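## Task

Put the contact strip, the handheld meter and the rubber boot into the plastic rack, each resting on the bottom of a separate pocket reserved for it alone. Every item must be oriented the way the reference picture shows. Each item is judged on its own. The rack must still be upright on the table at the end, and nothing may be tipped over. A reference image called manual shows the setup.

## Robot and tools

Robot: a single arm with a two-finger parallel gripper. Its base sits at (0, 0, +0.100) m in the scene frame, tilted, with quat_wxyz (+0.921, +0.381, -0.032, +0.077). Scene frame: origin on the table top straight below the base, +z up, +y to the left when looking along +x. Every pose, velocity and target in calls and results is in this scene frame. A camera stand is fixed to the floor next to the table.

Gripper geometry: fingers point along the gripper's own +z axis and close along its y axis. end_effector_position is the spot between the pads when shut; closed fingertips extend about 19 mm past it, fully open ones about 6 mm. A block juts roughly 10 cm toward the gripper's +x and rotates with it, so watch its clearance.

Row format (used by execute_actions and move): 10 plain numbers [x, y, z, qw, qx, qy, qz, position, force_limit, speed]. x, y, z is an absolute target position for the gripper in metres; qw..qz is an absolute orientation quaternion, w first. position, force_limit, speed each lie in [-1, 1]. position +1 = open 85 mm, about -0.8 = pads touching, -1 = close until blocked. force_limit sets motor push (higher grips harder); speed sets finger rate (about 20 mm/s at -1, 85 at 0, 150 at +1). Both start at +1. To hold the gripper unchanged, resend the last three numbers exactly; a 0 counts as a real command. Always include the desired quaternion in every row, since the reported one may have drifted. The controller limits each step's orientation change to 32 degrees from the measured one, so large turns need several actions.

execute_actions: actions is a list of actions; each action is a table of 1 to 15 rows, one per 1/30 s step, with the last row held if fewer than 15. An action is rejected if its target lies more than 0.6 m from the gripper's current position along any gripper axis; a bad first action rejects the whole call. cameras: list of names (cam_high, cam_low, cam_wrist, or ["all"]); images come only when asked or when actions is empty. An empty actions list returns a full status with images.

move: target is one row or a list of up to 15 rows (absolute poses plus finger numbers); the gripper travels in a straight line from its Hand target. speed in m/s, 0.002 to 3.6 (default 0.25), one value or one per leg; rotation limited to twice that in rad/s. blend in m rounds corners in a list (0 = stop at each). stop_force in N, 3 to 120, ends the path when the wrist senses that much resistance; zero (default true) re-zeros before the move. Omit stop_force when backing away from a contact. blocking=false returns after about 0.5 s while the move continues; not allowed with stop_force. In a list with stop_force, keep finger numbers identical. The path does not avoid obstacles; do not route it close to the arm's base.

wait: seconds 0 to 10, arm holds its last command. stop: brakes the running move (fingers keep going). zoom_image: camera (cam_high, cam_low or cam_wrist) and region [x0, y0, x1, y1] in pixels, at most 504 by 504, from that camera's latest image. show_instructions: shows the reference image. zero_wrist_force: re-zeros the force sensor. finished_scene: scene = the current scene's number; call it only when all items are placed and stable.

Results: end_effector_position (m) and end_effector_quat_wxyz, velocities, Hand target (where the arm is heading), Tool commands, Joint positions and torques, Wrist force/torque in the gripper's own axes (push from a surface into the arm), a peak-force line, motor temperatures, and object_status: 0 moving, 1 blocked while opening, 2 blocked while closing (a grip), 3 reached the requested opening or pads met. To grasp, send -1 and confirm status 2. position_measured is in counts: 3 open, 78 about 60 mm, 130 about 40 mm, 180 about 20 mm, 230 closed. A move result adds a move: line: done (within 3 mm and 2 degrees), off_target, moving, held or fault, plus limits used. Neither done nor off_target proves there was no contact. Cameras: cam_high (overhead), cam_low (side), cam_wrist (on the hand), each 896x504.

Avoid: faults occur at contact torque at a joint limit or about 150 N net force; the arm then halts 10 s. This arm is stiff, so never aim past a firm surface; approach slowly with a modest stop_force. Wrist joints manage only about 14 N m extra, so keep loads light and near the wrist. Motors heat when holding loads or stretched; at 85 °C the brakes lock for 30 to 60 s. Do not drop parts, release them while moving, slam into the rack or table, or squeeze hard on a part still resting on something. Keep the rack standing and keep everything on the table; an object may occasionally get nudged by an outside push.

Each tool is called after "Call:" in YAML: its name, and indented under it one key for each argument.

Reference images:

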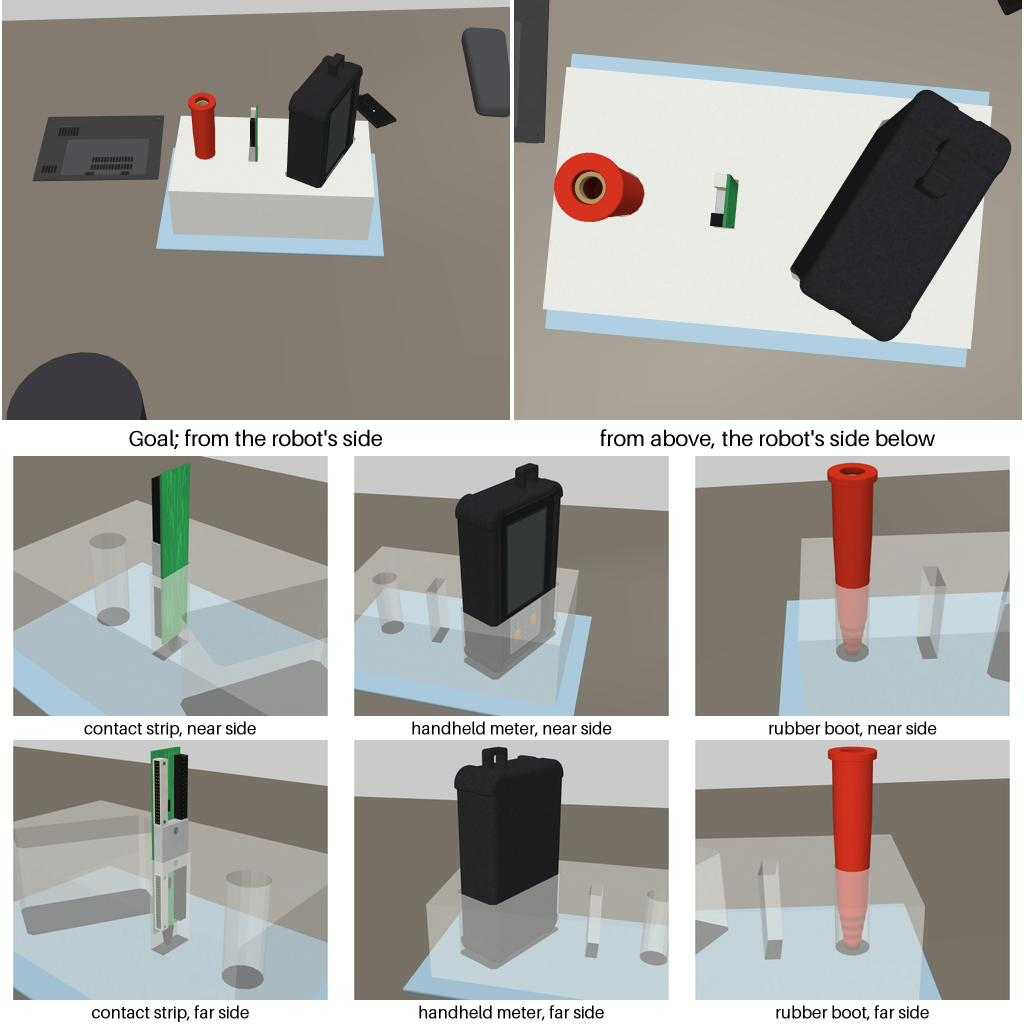

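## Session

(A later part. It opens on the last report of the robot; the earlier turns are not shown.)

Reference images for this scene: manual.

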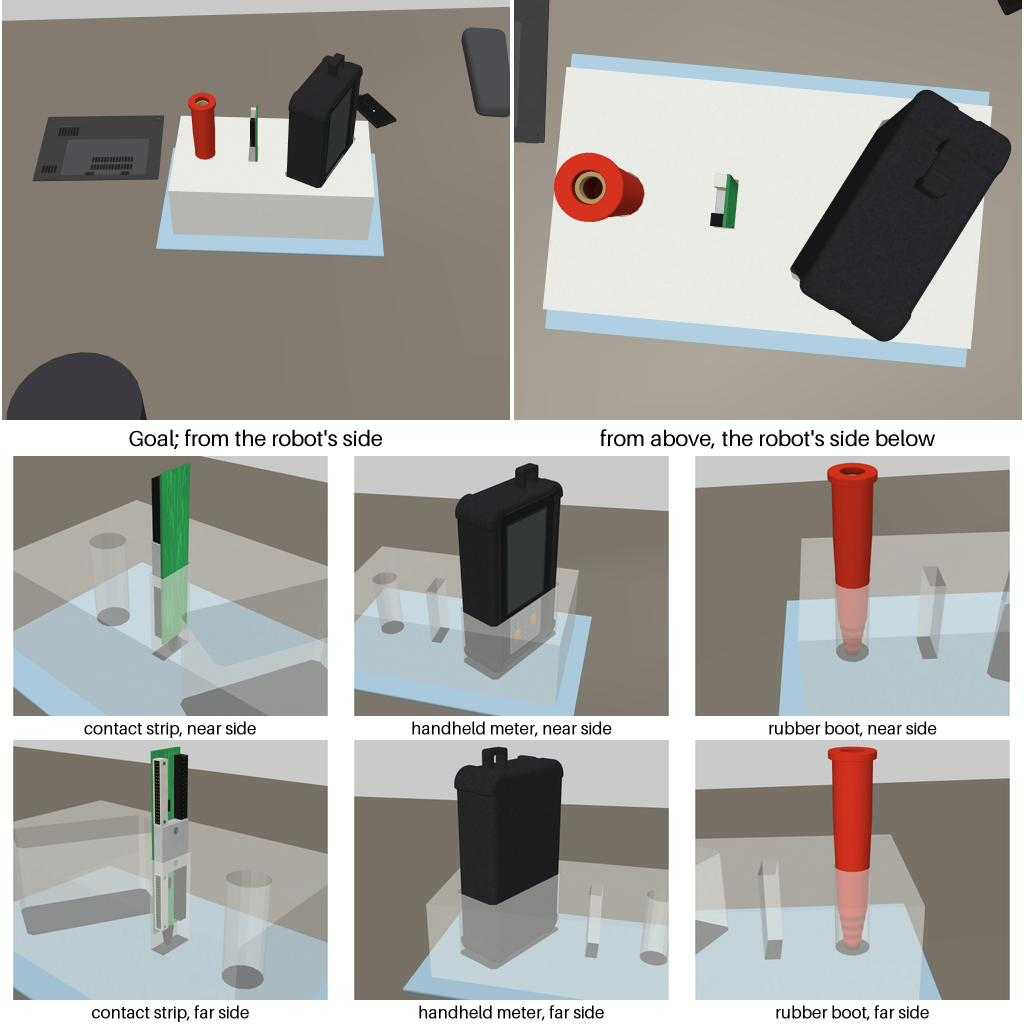

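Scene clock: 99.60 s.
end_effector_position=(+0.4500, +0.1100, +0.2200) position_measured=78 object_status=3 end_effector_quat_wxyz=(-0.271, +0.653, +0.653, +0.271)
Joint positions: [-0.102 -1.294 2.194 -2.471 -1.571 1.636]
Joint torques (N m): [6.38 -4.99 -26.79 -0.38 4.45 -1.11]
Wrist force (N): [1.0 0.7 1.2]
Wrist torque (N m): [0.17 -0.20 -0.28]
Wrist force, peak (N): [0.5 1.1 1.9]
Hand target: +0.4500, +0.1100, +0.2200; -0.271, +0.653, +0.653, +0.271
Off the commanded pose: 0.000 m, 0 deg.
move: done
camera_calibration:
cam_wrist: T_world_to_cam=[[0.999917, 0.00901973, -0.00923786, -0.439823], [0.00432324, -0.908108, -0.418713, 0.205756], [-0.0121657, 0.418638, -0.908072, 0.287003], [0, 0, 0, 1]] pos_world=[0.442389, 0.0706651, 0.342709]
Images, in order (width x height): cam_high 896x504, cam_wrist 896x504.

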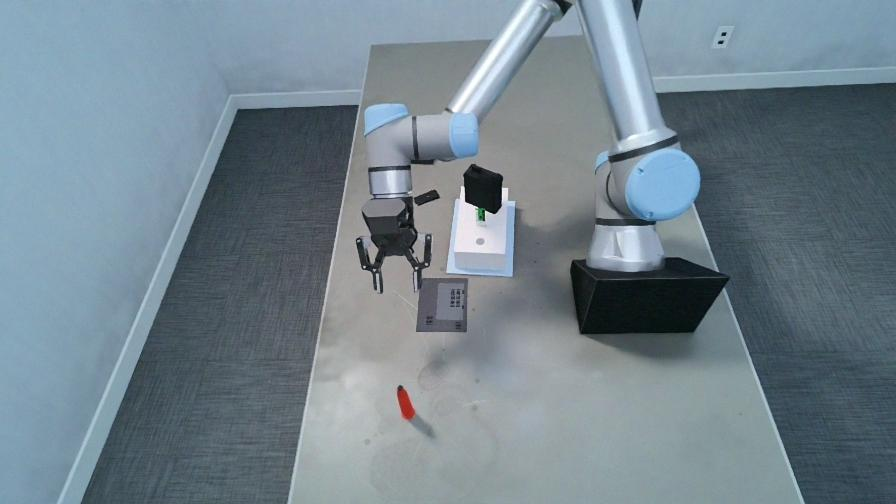

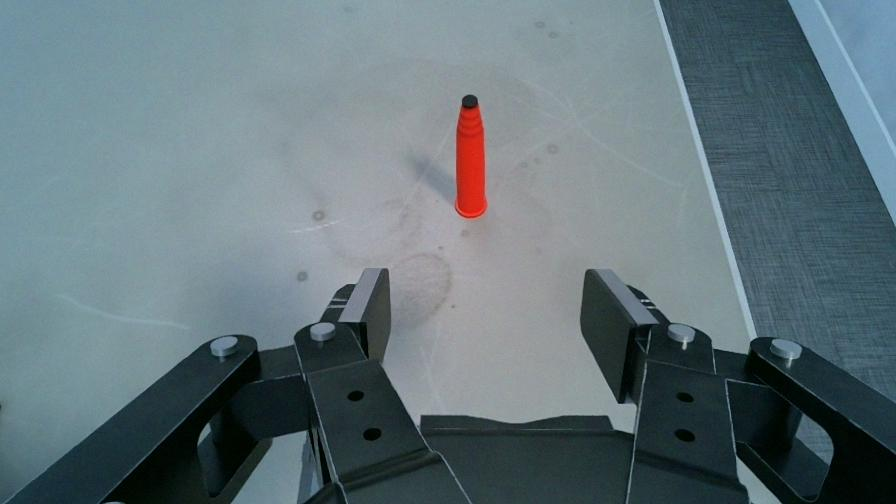

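Call:
move:
  target: [0.453, 0.207, 0.137, -0.2706, 0.6533, 0.6533, 0.2706, 0.4, -1, 0]
  speed: 0.2
  cameras: ["cam_wrist", "cam_high", "cam_low"]

Call:
zoom_image:
  camera: "cam_low"
  region: [450, 190, 550, 280]

Scene clock: 101.10 s.
end_effector_position=(+0.4530, +0.2070, +0.1370) position_measured=78 object_status=3 end_effector_quat_wxyz=(-0.271, +0.653, +0.653, +0.271)
Joint positions: [-0.081 -0.956 2.212 -2.826 -1.571 1.656]
Joint torques (N m): [42.23 -9.49 -20.15 -4.08 1.3 1.63]
Wrist force (N): [1.1 0.7 1.1]
Wrist torque (N m): [0.17 -0.23 -0.37]
Wrist force, peak (N): [1.0 0.7 2.9]
Hand target: +0.4530, +0.2070, +0.1370; -0.271, +0.653, +0.653, +0.271
Off the commanded pose: 0.000 m, 0 deg.
move: done
camera_calibration:
cam_wrist: T_world_to_cam=[[0.999916, 0.009112, -0.00919252, -0.444491], [0.00442491, -0.90807, -0.418796, 0.259088], [-0.0121635, 0.41872, -0.908034, 0.171128], [0, 0, 0, 1]] pos_world=[0.445389, 0.167665, 0.259809]

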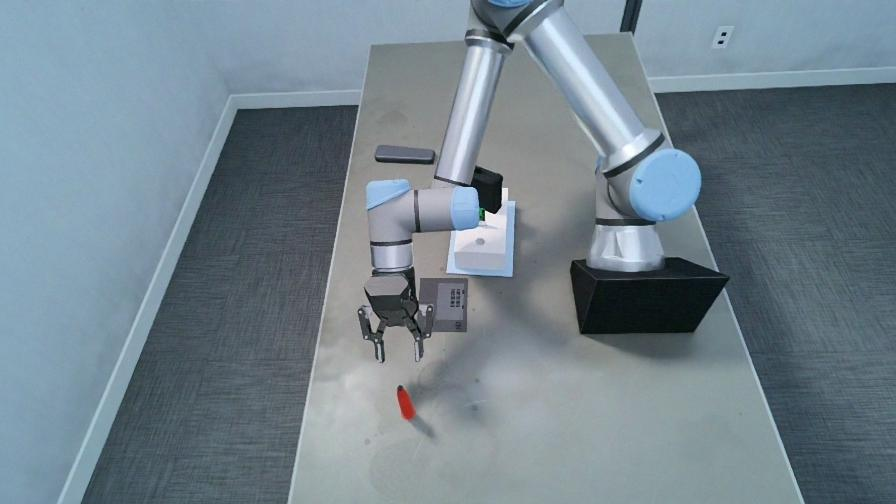

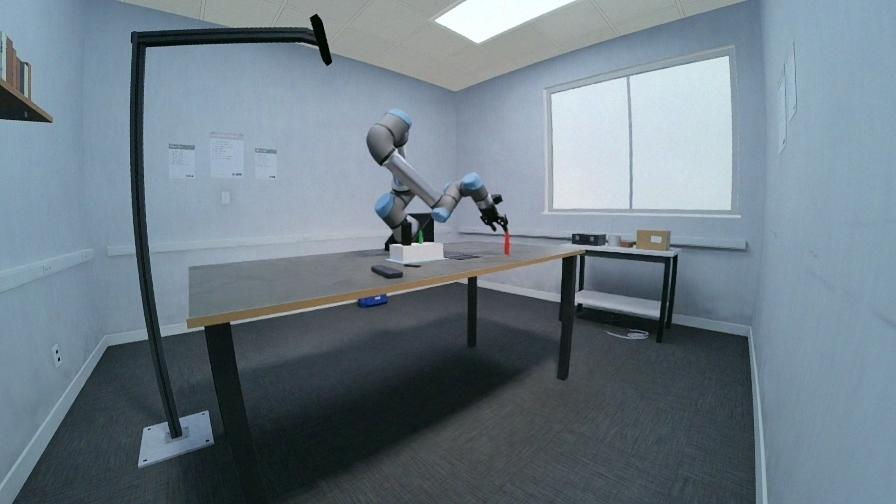

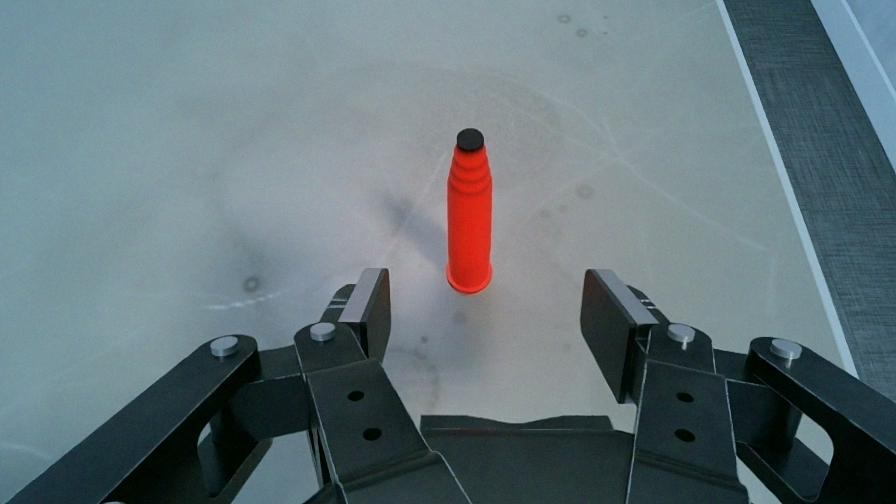

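Scaled by 5.040 from the camera's 896x504 image, which has a finer 1280x720 frame.

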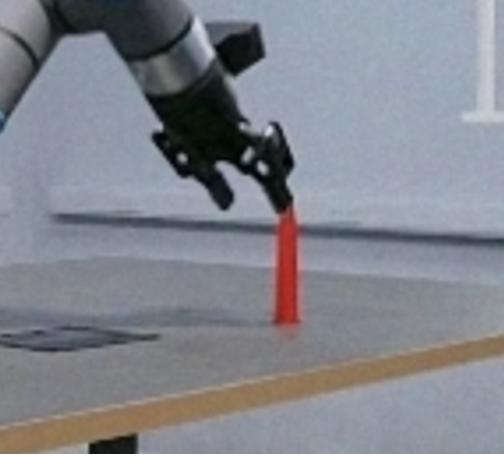

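Call:
move:
  target: [0.4515, 0.2605, 0.0835, -0.2706, 0.6533, 0.6533, 0.2706, 0.4, -1, 0]
  speed: 0.06
  stop_force: 5
  cameras: ["cam_wrist", "cam_low"]

Call:
zoom_image:
  camera: "cam_low"
  region: [450, 190, 550, 280]

Scene clock: 104.23 s.
end_effector_position=(+0.4515, +0.2605, +0.0835) position_measured=78 object_status=3 end_effector_quat_wxyz=(-0.271, +0.653, +0.653, +0.271)
Joint positions: [-0.081 -0.742 2.181 -3.009 -1.571 1.657]
Joint torques (N m): [45.64 -11.21 -16.89 -4.07 0.01 1.71]
Wrist force (N): [1.0 0.6 1.0]
Wrist torque (N m): [0.16 -0.20 -0.37]
Wrist force, peak (N): [1.2 0.7 1.6]
Hand target: +0.4515, +0.2605, +0.0835; -0.271, +0.653, +0.653, +0.271
Off the commanded pose: 0.000 m, 0 deg.
move: done
camera_calibration:
cam_wrist: T_world_to_cam=[[0.999916, 0.00911153, -0.00919377, -0.443971], [0.00442506, -0.908107, -0.418714, 0.28522], [-0.0121641, 0.418638, -0.908072, 0.100064], [0, 0, 0, 1]] pos_world=[0.443889, 0.221165, 0.206209]
Images, in order (width x height): cam_low 896x504, cam_wrist 896x504.

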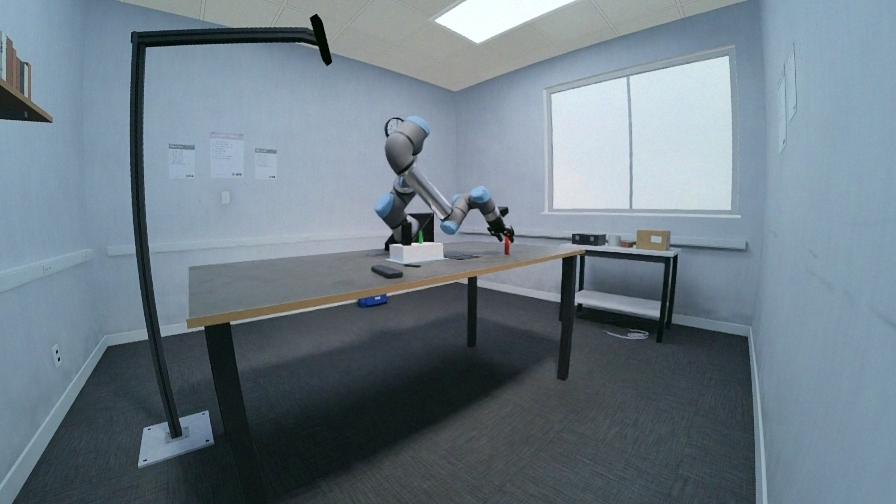

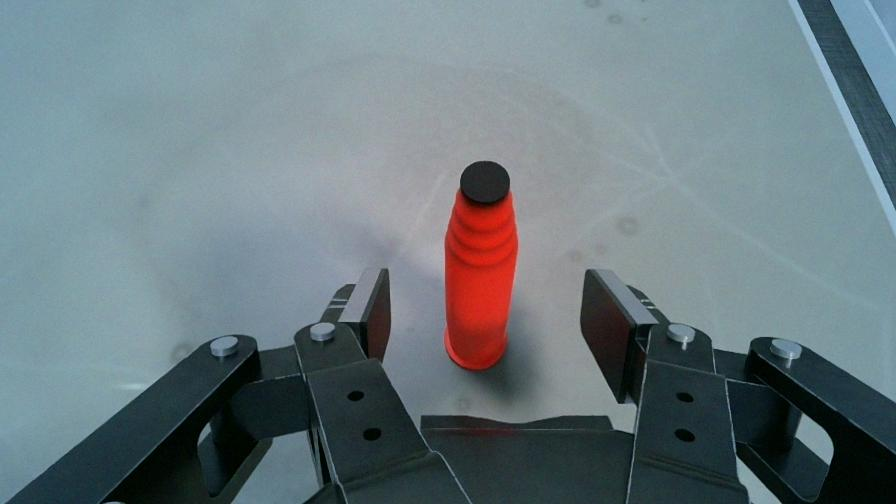

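Scaled by 5.040 from the camera's 896x504 image, which has a finer 1280x720 frame.

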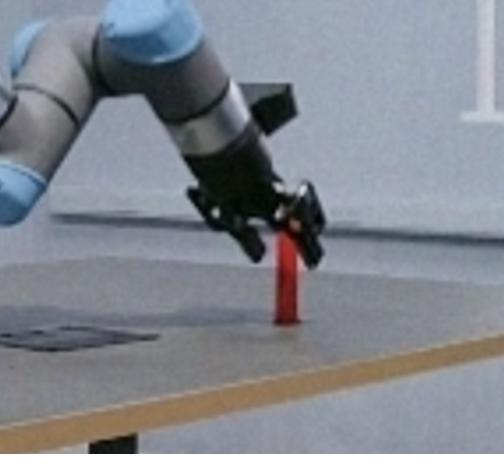

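Call:
move:
  target: [0.4515, 0.2630, 0.0835, -0.2706, 0.6533, 0.6533, 0.2706, 0.4, -1, 0]
  speed: 0.04

Call:
move:
  target: [0.4515, 0.2630, 0.0835, -0.2706, 0.6533, 0.6533, 0.2706, -1, -1, -0.8]
  speed: 0.04

Call:
wait:
  seconds: 0.6
  cameras: ["cam_wrist"]

Scene clock: 105.20 s.
end_effector_position=(+0.4515, +0.2630, +0.0835) position_measured=78 object_status=3 end_effector_quat_wxyz=(-0.271, +0.653, +0.653, +0.271)
Joint positions: [-0.077 -0.737 2.178 -3.011 -1.571 1.66]
Joint torques (N m): [46.31 -11.48 -16.38 -4 1.05 1.65]
Wrist force (N): [1.0 0.8 0.8]
Wrist torque (N m): [0.19 -0.20 -0.37]
Wrist force, peak (N): [1.3 0.7 1.1]
Hand target: +0.4515, +0.2630, +0.0835; -0.271, +0.653, +0.653, +0.271
Off the commanded pose: 0.000 m, 0 deg.
move: done

Scene clock: 106.67 s.
end_effector_position=(+0.4515, +0.2630, +0.0835) position_measured=181 object_status=2 end_effector_quat_wxyz=(-0.271, +0.653, +0.653, +0.271)
Joint positions: [-0.077 -0.737 2.178 -3.011 -1.571 1.66]
Joint torques (N m): [44.49 -11.46 -16.76 -3.84 2.49 1.39]
Wrist force (N): [1.6 -0.3 0.2]
Wrist torque (N m): [0.20 -0.23 -0.34]
Wrist force, peak (N): [2.0 -0.3 0.3]
Hand target: +0.4515, +0.2630, +0.0835; -0.271, +0.653, +0.653, +0.271
Off the commanded pose: 0.000 m, 0 deg.
move: done

Scene clock: 107.27 s.
end_effector_position=(+0.4515, +0.2630, +0.0835) position_measured=181 object_status=2 end_effector_quat_wxyz=(-0.271, +0.653, +0.653, +0.271)
Joint positions: [-0.077 -0.737 2.178 -3.011 -1.571 1.66]
Joint torques (N m): [43.48 -11.59 -16.21 -3.29 3.13 1.46]
Wrist force (N): [1.7 -0.3 0.2]
Wrist torque (N m): [0.20 -0.23 -0.34]
Wrist force, peak (N): [2.0 -0.3 0.1]
Hand target: +0.4515, +0.2630, +0.0835; -0.271, +0.653, +0.653, +0.271
Tool commands: gripper/position=-1.0 gripper/force_limit=-1.0 gripper/speed=-0.8
Off the commanded pose: 0.000 m, 0 deg.
wait: 0.60 s; at rest by 0.17 s
camera_calibration:
cam_wrist: T_world_to_cam=[[0.999916, 0.00911153, -0.00919377, -0.443994], [0.00442506, -0.908107, -0.418714, 0.287491], [-0.0121641, 0.418638, -0.908072, 0.0990175], [0, 0, 0, 1]] pos_world=[0.443889, 0.223665, 0.206209]
Images, in order (width x height): cam_wrist 896x504.

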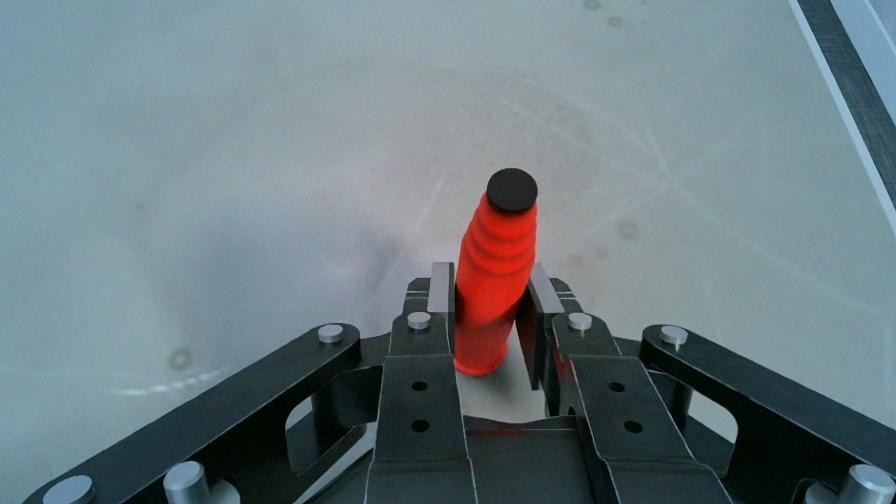

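Call:
move:
  target: [0.4515, 0.2630, 0.115, -0.2706, 0.6533, 0.6533, 0.2706, -1, -1, -0.8]
  speed: 0.05
  cameras: ["cam_wrist", "cam_low"]

Call:
zoom_image:
  camera: "cam_low"
  region: [450, 190, 550, 280]

Scene clock: 108.47 s.
end_effector_position=(+0.4515, +0.2630, +0.1150) position_measured=181 object_status=2 end_effector_quat_wxyz=(-0.271, +0.653, +0.653, +0.271)
Joint positions: [-0.03 -0.796 2.169 -2.943 -1.571 1.708]
Joint torques (N m): [45.02 -42.79 -19.43 -0.17 2.13 1.2]
Wrist force (N): [0.7 0.6 1.4]
Wrist torque (N m): [0.15 -0.23 -0.38]
Wrist force, peak (N): [0.2 0.4 2.3]
Hand target: +0.4515, +0.2630, +0.1150; -0.271, +0.653, +0.653, +0.271
Off the commanded pose: 0.000 m, 0 deg.
move: done
camera_calibration:
cam_wrist: T_world_to_cam=[[0.999915, 0.00915529, -0.00928264, -0.443692], [0.00442647, -0.908069, -0.418796, 0.300691], [-0.0122635, 0.41872, -0.908033, 0.127638], [0, 0, 0, 1]] pos_world=[0.443889, 0.223666, 0.237709]
Images, in order (width x height): cam_low 896x504, cam_wrist 896x504.

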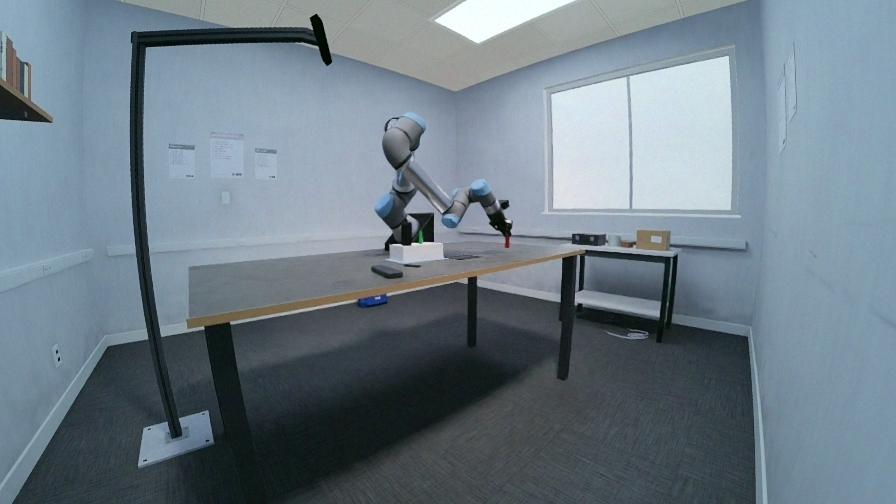

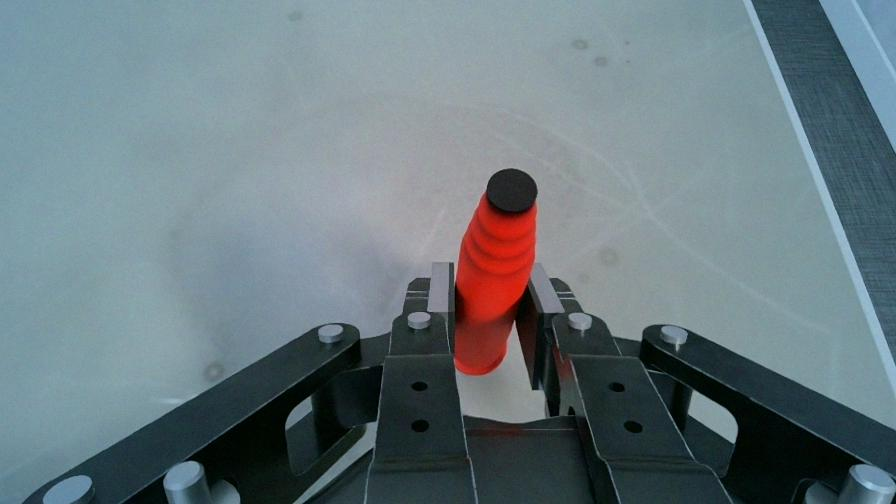

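Scaled by 5.040 from the camera's 896x504 image, which has a finer 1280x720 frame.

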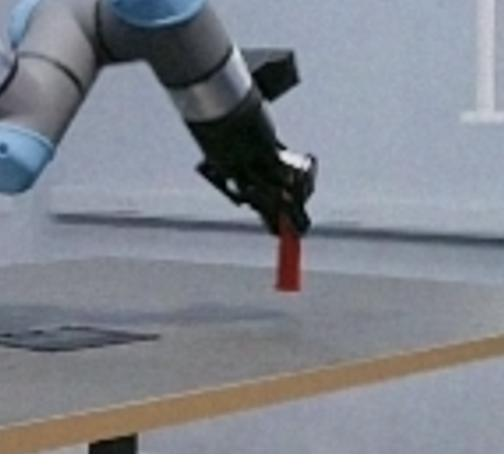

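Call:
move:
  target:
    - [0.4515,0.2630,0.22,-0.2706,0.6533,0.6533,0.2706,-1,-1,-0.8]
    - [0.45,0.255,0.25,0,0.7071,0.7071,0,-1,-1,-0.8]
    - [0.45,0.25,0.10,0.2706,0.6533,0.6533,-0.2706,-1,-1,-0.8]
  speed: [0.2,0.4,0.25]
  blend: [0.03,0.03,0]
  cameras: ["cam_high","cam_wrist"]

Scene clock: 113.30 s.
end_effector_position=(+0.4500, +0.2500, +0.1000) position_measured=181 object_status=2 end_effector_quat_wxyz=(+0.271, +0.653, +0.653, -0.271)
Joint positions: [0.385 -0.236 1.279 -1.044 -2.589 3.141]
Joint torques (N m): [13 -22.05 -30.72 1.18 1.69 1.5]
Wrist force (N): [-0.2 -0.3 0.2]
Wrist torque (N m): [0.13 0.27 0.22]
Wrist force, peak (N): [-0.8 0.5 3.0]
Hand target: +0.4500, +0.2500, +0.1000; +0.271, +0.653, +0.653, -0.271
Off the commanded pose: 0.000 m, 0 deg.
move: done
camera_calibration:
cam_wrist: T_world_to_cam=[[0.999916, -0.00919339, -0.0091124, -0.437656], [0.00442438, -0.418835, 0.908051, 0.0276237], [-0.0121647, -0.908016, -0.41876, 0.402155], [0, 0, 0, 1]] pos_world=[0.442389, 0.372709, 0.139334]
Images, in order (width x height): cam_high 896x504, cam_wrist 896x504.

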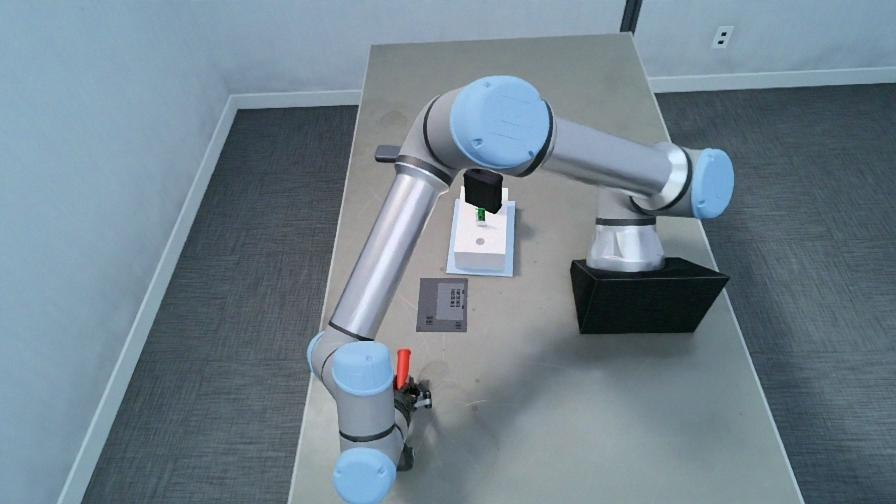

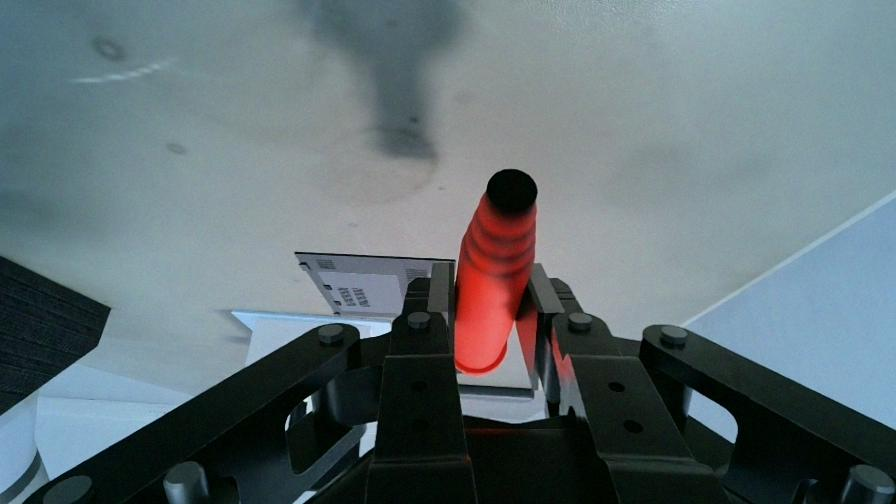

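Call:
move:
  target: [0.45,0.25,0.045,0.2706,0.6533,0.6533,-0.2706,-1,-1,-0.8]
  speed: 0.12

Call:
move:
  target: [0.45,0.25,0.008,0.2706,0.6533,0.6533,-0.2706,-1,-1,-0.8]
  speed: 0.012
  stop_force: 4

Scene clock: 114.40 s.
end_effector_position=(+0.4500, +0.2500, +0.0451) position_measured=181 object_status=2 end_effector_quat_wxyz=(+0.271, +0.653, +0.653, -0.271)
Joint positions: [0.329 -0.182 1.317 -1.135 -2.646 3.141]
Joint torques (N m): [13.58 -23.33 -0.62 -1.33 -2.69 -0.63]
Wrist force (N): [-0.3 -0.4 0.3]
Wrist torque (N m): [0.12 0.30 0.22]
Wrist force, peak (N): [-1.8 -0.6 -0.3]
Hand target: +0.4500, +0.2500, +0.0450; +0.271, +0.653, +0.653, -0.271
Off the commanded pose: 0.000 m, 0 deg.
move: done

Scene clock: 116.77 s.
end_effector_position=(+0.4500, +0.2500, +0.0333) position_measured=181 object_status=2 end_effector_quat_wxyz=(+0.271, +0.653, +0.653, -0.271)
Joint positions: [0.317 -0.169 1.322 -1.153 -2.658 3.141]
Joint torques (N m): [44.19 -61.12 -24.48 1.03 1.68 0.72]
Wrist force (N): [-3.1 -2.4 -6.6]
Wrist torque (N m): [0.15 0.15 0.28]
Wrist force, peak (N): [-11.1 -4.2 -14.0]
Hand target: +0.4500, +0.2500, +0.0333; +0.271, +0.653, +0.653, -0.271
Off the commanded pose: 0.025 m, 0 deg.
move: contact

Call:
wait:
  seconds: 0.02
  cameras: ["cam_low","cam_wrist","cam_high"]

Call:
zoom_image:
  camera: "cam_low"
  region: [440, 150, 640, 290]

Scene clock: 116.97 s.
end_effector_position=(+0.4500, +0.2500, +0.0333) position_measured=181 object_status=2 end_effector_quat_wxyz=(+0.271, +0.653, +0.653, -0.271)
Joint positions: [0.317 -0.169 1.322 -1.153 -2.658 3.141]
Joint torques (N m): [44.19 -60.76 -24.28 1.14 1.77 0.61]
Wrist force (N): [-3.3 -2.2 -7.0]
Wrist torque (N m): [0.19 0.18 0.28]
Wrist force, peak (N): [-3.3 -2.2 -7.0]
Hand target: +0.4500, +0.2500, +0.0333; +0.271, +0.653, +0.653, -0.271
Tool commands: gripper/position=-1.0 gripper/force_limit=-1.0 gripper/speed=-0.8
Off the commanded pose: 0.025 m, 0 deg.
wait: 0.03 s; at rest from the start
camera_calibration:
cam_wrist: T_world_to_cam=[[0.999915, -0.0092839, -0.00915481, -0.438226], [0.00442662, -0.418715, 0.908107, 0.0881405], [-0.012264, -0.90807, -0.418638, 0.374279], [0, 0, 0, 1]] pos_world=[0.442389, 0.372709, 0.0726346]

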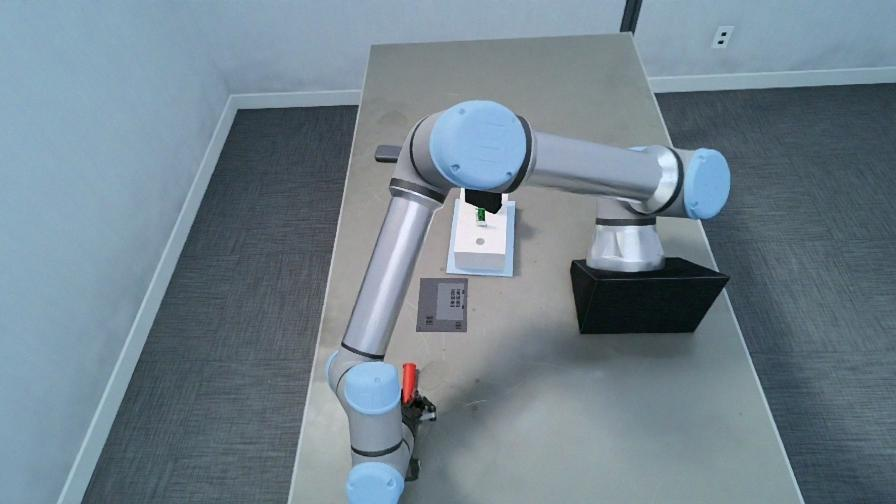

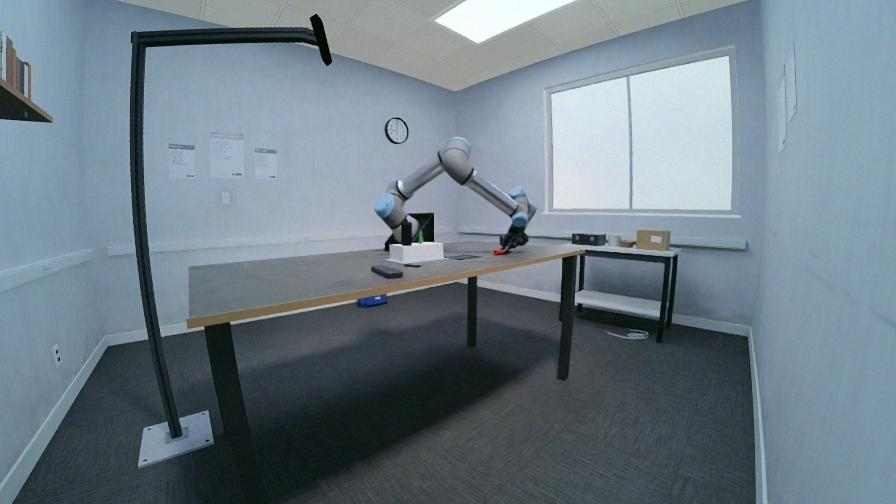

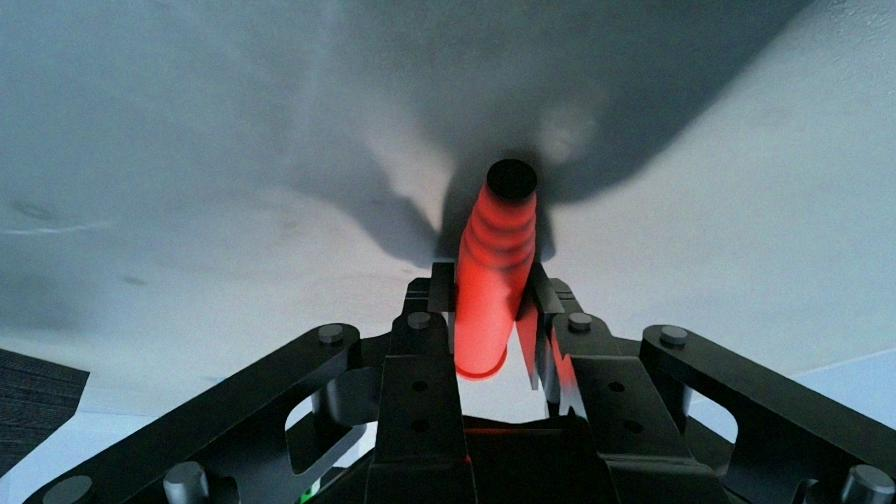

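Scaled by 2.520 from the camera's 896x504 image, which has a finer 1280x720 frame.

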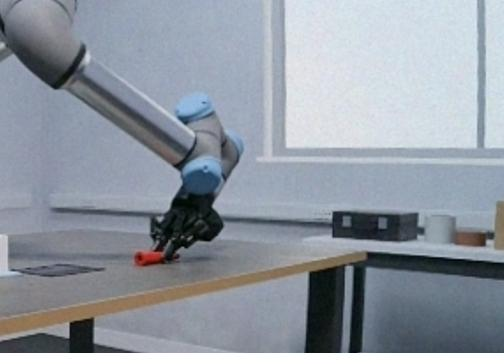

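Call:
move:
  target:
    - [0.45,0.25,0.040,0.2706,0.6533,0.6533,-0.2706,-1,-1,-0.8]
    - [0.45,0.25,0.032,0.2988,0.6409,0.6409,-0.2988,-1,-1,-0.8]
  speed: 0.06

Call:
move:
  target: [0.45,0.25,0.008,0.2988,0.6409,0.6409,-0.2988,-1,-1,-0.8]
  speed: 0.01
  stop_force: 4

Scene clock: 119.30 s.
end_effector_position=(+0.4500, +0.2500, +0.0320) position_measured=181 object_status=2 end_effector_quat_wxyz=(+0.299, +0.641, +0.641, -0.299)
Joint positions: [0.314 -0.096 1.212 -0.93 -2.654 3.306]
Joint torques (N m): [7.76 -17.01 -23.26 0.97 1.74 1.37]
Wrist force (N): [-16.0 -2.9 -16.9]
Wrist torque (N m): [-0.01 0.67 0.43]
Wrist force, peak (N): [-16.0 -3.0 -17.0]
Hand target: +0.4500, +0.2500, +0.0320; +0.299, +0.641, +0.641, -0.299
Off the commanded pose: 0.000 m, 0 deg.
move: done

Scene clock: 119.93 s.
end_effector_position=(+0.4500, +0.2500, +0.0318) position_measured=181 object_status=2 end_effector_quat_wxyz=(+0.299, +0.641, +0.641, -0.299)
Joint positions: [0.313 -0.095 1.212 -0.929 -2.654 3.306]
Joint torques (N m): [30.47 -44.08 -20.89 0.68 1.15 -0.45]
Wrist force (N): [-21.0 -2.6 -23.3]
Wrist torque (N m): [-0.11 0.76 0.50]
Wrist force, peak (N): [-21.5 -2.6 -23.9]
Hand target: +0.4500, +0.2500, +0.0319; +0.299, +0.641, +0.641, -0.299
Off the commanded pose: 0.024 m, 0 deg.
move: contact

Call:
move:
  target: [0.45,0.25,0.0335,0.2988,0.6409,0.6409,-0.2988,-1,-1,-0.8]
  speed: 0.01
  cameras: ["cam_low","cam_wrist","cam_high"]

Call:
zoom_image:
  camera: "cam_low"
  region: [480, 230, 540, 270]

Scene clock: 120.93 s.
end_effector_position=(+0.4500, +0.2500, +0.0334) position_measured=181 object_status=2 end_effector_quat_wxyz=(+0.299, +0.641, +0.641, -0.299)
Joint positions: [0.315 -0.097 1.211 -0.928 -2.652 3.306]
Joint torques (N m): [49.82 -64.86 -26.46 1.21 1.77 -0.59]
Wrist force (N): [-2.1 -1.2 -0.3]
Wrist torque (N m): [0.13 0.41 0.24]
Wrist force, peak (N): [-20.9 -2.6 -23.6]
Hand target: +0.4500, +0.2500, +0.0335; +0.299, +0.641, +0.641, -0.299
Off the commanded pose: 0.000 m, 0 deg.
move: done
camera_calibration:
cam_wrist: T_world_to_cam=[[0.999915, -0.0100461, -0.00831189, -0.438062], [0.0044261, -0.338101, 0.9411, 0.0668279], [-0.0122646, -0.941056, -0.338028, 0.379919], [0, 0, 0, 1]] pos_world=[0.442389, 0.375719, 0.0618903]

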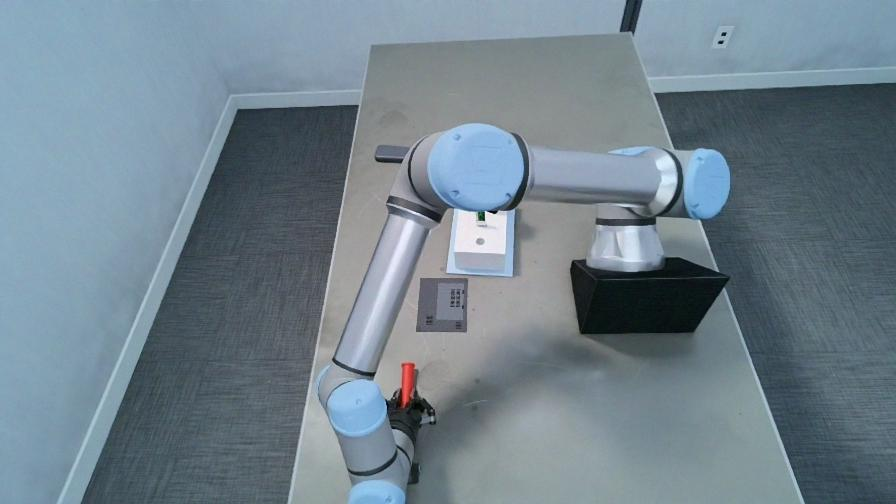

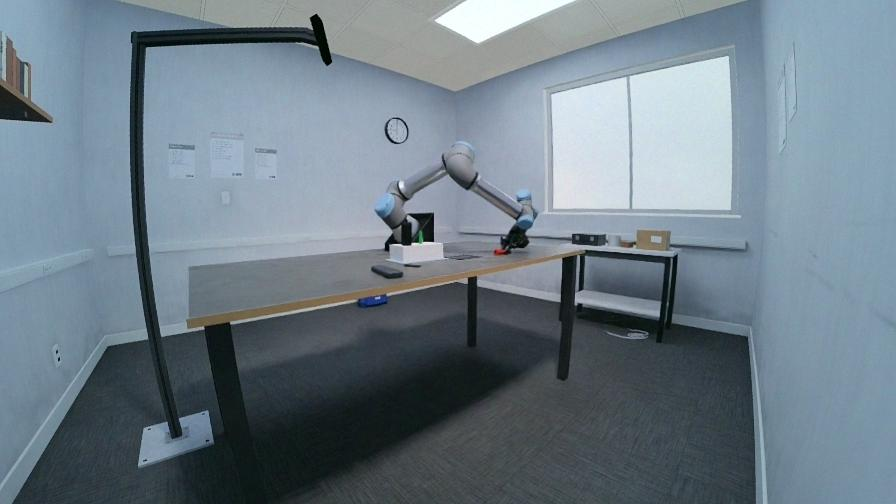

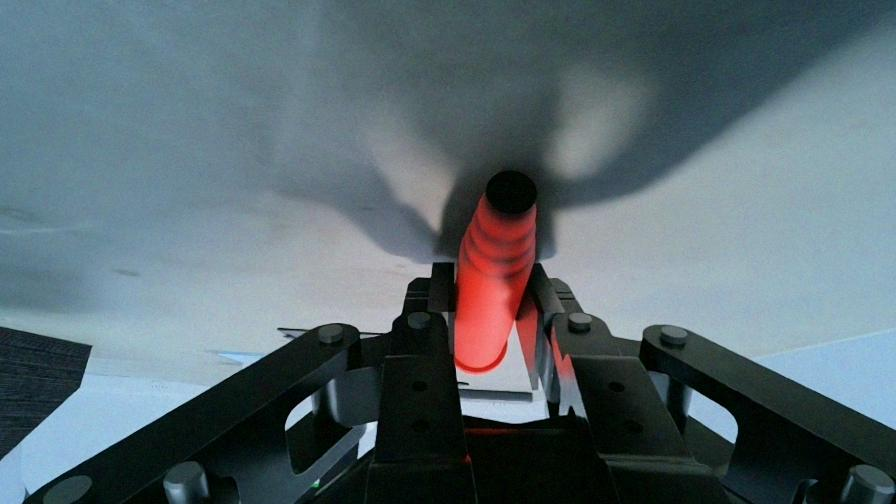

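Scaled by 8.400 from the camera's 896x504 image, which has a finer 1280x720 frame.

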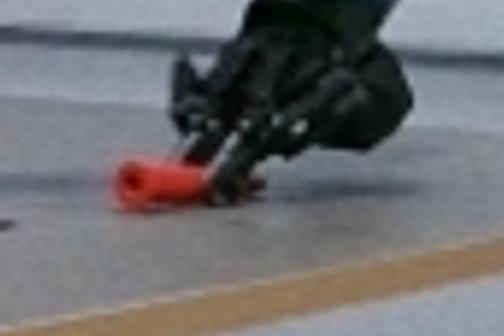

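Call:
move:
  target: [0.45,0.25,0.0335,0.2988,0.6409,0.6409,-0.2988,-0.2,-1,-1]
  speed: 0.02

Call:
move:
  target: [0.45,0.25,0.0335,0.2988,0.6409,0.6409,-0.2988,0.2,-1,-0.5]
  speed: 0.02

Call:
move:
  target:
    - [0.45,0.33,0.104,0.2706,0.6533,0.6533,-0.2706,0.2,-1,-0.5]
    - [0.45,0.25,0.25,0,0.7071,0.7071,0,0.2,-1,-0.5]
    - [0.45,0.15,0.16,-0.2706,0.6533,0.6533,0.2706,0.2,-1,-0.5]
  speed: [0.1,0.3,0.3]
  blend: [0.02,0.04,0]
  cameras: ["cam_wrist","cam_high"]

Scene clock: 121.93 s.
end_effector_position=(+0.4500, +0.2500, +0.0335) position_measured=154 object_status=0 end_effector_quat_wxyz=(+0.299, +0.641, +0.641, -0.299)
Joint positions: [0.315 -0.097 1.211 -0.928 -2.652 3.306]
Joint torques (N m): [39.28 -53.77 -22.62 1.25 1.66 -0.55]
Wrist force (N): [-0.9 -0.5 -0.3]
Wrist torque (N m): [0.13 0.32 0.26]
Wrist force, peak (N): [-4.4 -1.3 -2.6]
Hand target: +0.4500, +0.2500, +0.0335; +0.299, +0.641, +0.641, -0.299
Off the commanded pose: 0.000 m, 0 deg.
move: done

Scene clock: 122.60 s.
end_effector_position=(+0.4500, +0.2500, +0.0335) position_measured=104 object_status=0 end_effector_quat_wxyz=(+0.299, +0.641, +0.641, -0.299)
Joint positions: [0.315 -0.097 1.211 -0.928 -2.652 3.306]
Joint torques (N m): [33.02 -45.97 -17.86 1.22 1.68 -0.59]
Wrist force (N): [-1.1 -0.4 -0.4]
Wrist torque (N m): [0.14 0.34 0.25]
Wrist force, peak (N): [-1.1 -0.8 -0.1]
Hand target: +0.4500, +0.2500, +0.0335; +0.299, +0.641, +0.641, -0.299
Off the commanded pose: 0.000 m, 0 deg.
move: done

Scene clock: 126.87 s.
end_effector_position=(+0.4500, +0.1500, +0.1600) position_measured=104 object_status=3 end_effector_quat_wxyz=(-0.271, +0.653, +0.653, +0.271)
Joint positions: [-0.133 -1.125 2.242 -2.688 -1.571 1.605]
Joint torques (N m): [8.76 -37.6 4.29 -3.93 4.4 -1.12]
Wrist force (N): [0.8 0.4 1.1]
Wrist torque (N m): [0.12 -0.18 -0.28]
Wrist force, peak (N): [2.1 -1.2 -0.7]
Hand target: +0.4500, +0.1500, +0.1600; -0.271, +0.653, +0.653, +0.271
Off the commanded pose: 0.000 m, 0 deg.
move: done
camera_calibration:
cam_wrist: T_world_to_cam=[[0.999917, 0.00902017, -0.00923867, -0.440737], [0.0043244, -0.908146, -0.418631, 0.21698], [-0.0121662, 0.418556, -0.908109, 0.215884], [0, 0, 0, 1]] pos_world=[0.442389, 0.110665, 0.282809]
Images, in order (width x height): cam_high 896x504, cam_wrist 896x504.

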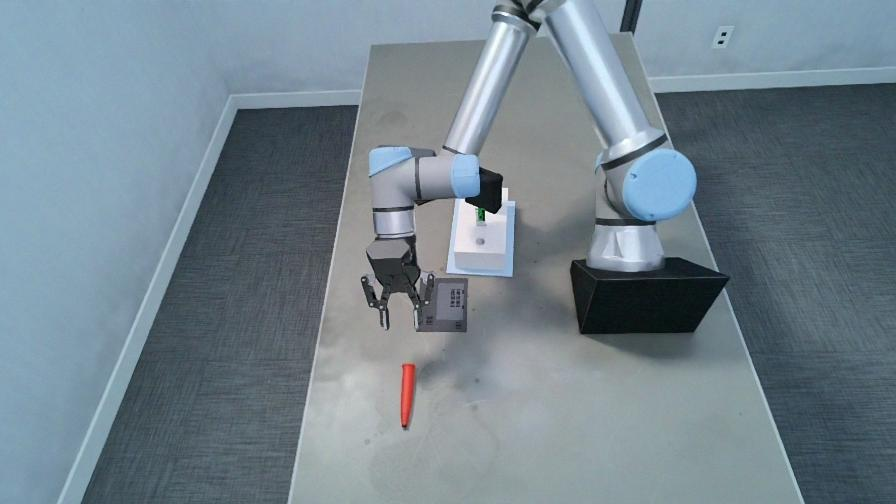

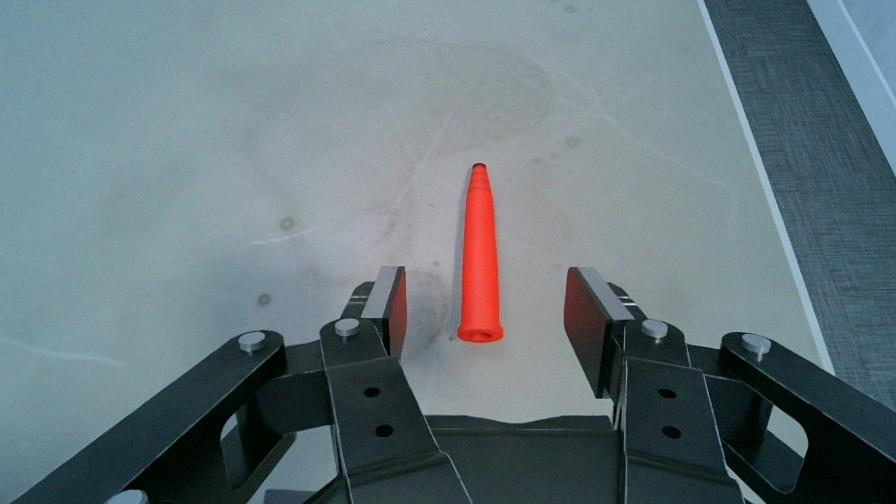

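Call:
move:
  target: [0.456,0.146,0.088,-0.2706,0.6533,0.6533,0.2706,0.2,-1,-0.5]
  speed: 0.25
  cameras: ["cam_wrist"]

Scene clock: 128.17 s.
end_effector_position=(+0.4560, +0.1460, +0.0880) position_measured=104 object_status=3 end_effector_quat_wxyz=(-0.271, +0.653, +0.653, +0.271)
Joint positions: [-0.252 -0.998 2.268 -2.84 -1.571 1.486]
Joint torques (N m): [10.78 -9.93 -15.99 -3.61 4.24 -1.18]
Wrist force (N): [1.1 0.4 1.1]
Wrist torque (N m): [0.13 -0.22 -0.29]
Wrist force, peak (N): [2.4 0.6 0.1]
Hand target: +0.4560, +0.1460, +0.0880; -0.271, +0.653, +0.653, +0.271
Off the commanded pose: 0.000 m, 0 deg.
move: done
camera_calibration:
cam_wrist: T_world_to_cam=[[0.999915, 0.00915481, -0.0092839, -0.44737], [0.00442662, -0.908107, -0.418715, 0.183148], [-0.012264, 0.418638, -0.90807, 0.152274], [0, 0, 0, 1]] pos_world=[0.448389, 0.106665, 0.210809]
Images, in order (width x height): cam_wrist 896x504.

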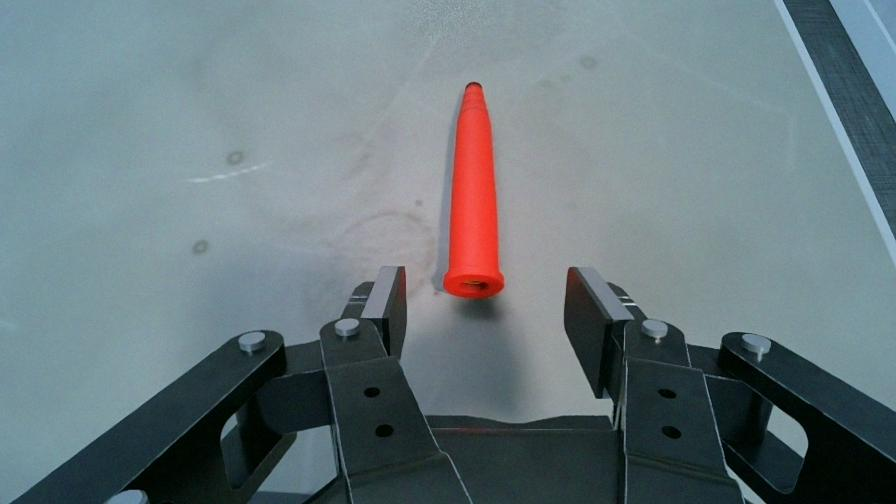

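Call:
move:
  target: [0.4555,0.188,0.043,-0.2706,0.6533,0.6533,0.2706,0.2,-1,-0.5]
  speed: 0.15

Call:
move:
  target: [0.4555,0.200,0.0305,-0.2706,0.6533,0.6533,0.2706,0.2,-1,-0.5]
  speed: 0.015
  stop_force: 4
  cameras: ["cam_wrist"]

Scene clock: 129.30 s.
end_effector_position=(+0.4555, +0.1880, +0.0430) position_measured=104 object_status=3 end_effector_quat_wxyz=(-0.271, +0.653, +0.653, +0.271)
Joint positions: [-0.257 -0.816 2.247 -3.002 -1.571 1.481]
Joint torques (N m): [12.85 -10.03 -12.12 -3.86 1.16 -1.21]
Wrist force (N): [1.0 0.5 1.3]
Wrist torque (N m): [0.14 -0.20 -0.28]
Wrist force, peak (N): [1.1 0.6 2.4]
Hand target: +0.4555, +0.1880, +0.0430; -0.271, +0.653, +0.653, +0.271
Off the commanded pose: 0.000 m, 0 deg.
move: done

Scene clock: 131.30 s.
end_effector_position=(+0.4555, +0.2000, +0.0305) position_measured=104 object_status=3 end_effector_quat_wxyz=(-0.271, +0.653, +0.653, +0.271)
Joint positions: [-0.258 -0.764 2.236 -3.042 -1.571 1.48]
Joint torques (N m): [-3.46 7.6 -8.09 -3.68 0.62 -1.27]
Wrist force (N): [1.0 0.4 0.9]
Wrist torque (N m): [0.13 -0.20 -0.28]
Wrist force, peak (N): [1.5 0.4 1.4]
Hand target: +0.4555, +0.2000, +0.0305; -0.271, +0.653, +0.653, +0.271
Off the commanded pose: 0.000 m, 0 deg.
move: done
camera_calibration:
cam_wrist: T_world_to_cam=[[0.999916, 0.00911153, -0.00919377, -0.447907], [0.00442506, -0.908107, -0.418714, 0.20807], [-0.0121641, 0.418638, -0.908072, 0.0773126], [0, 0, 0, 1]] pos_world=[0.447889, 0.160665, 0.153209]
Images, in order (width x height): cam_wrist 896x504.

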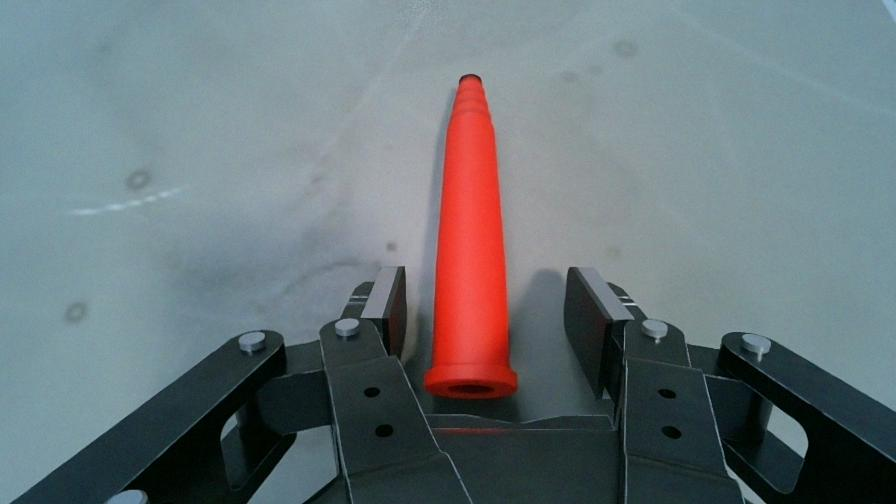

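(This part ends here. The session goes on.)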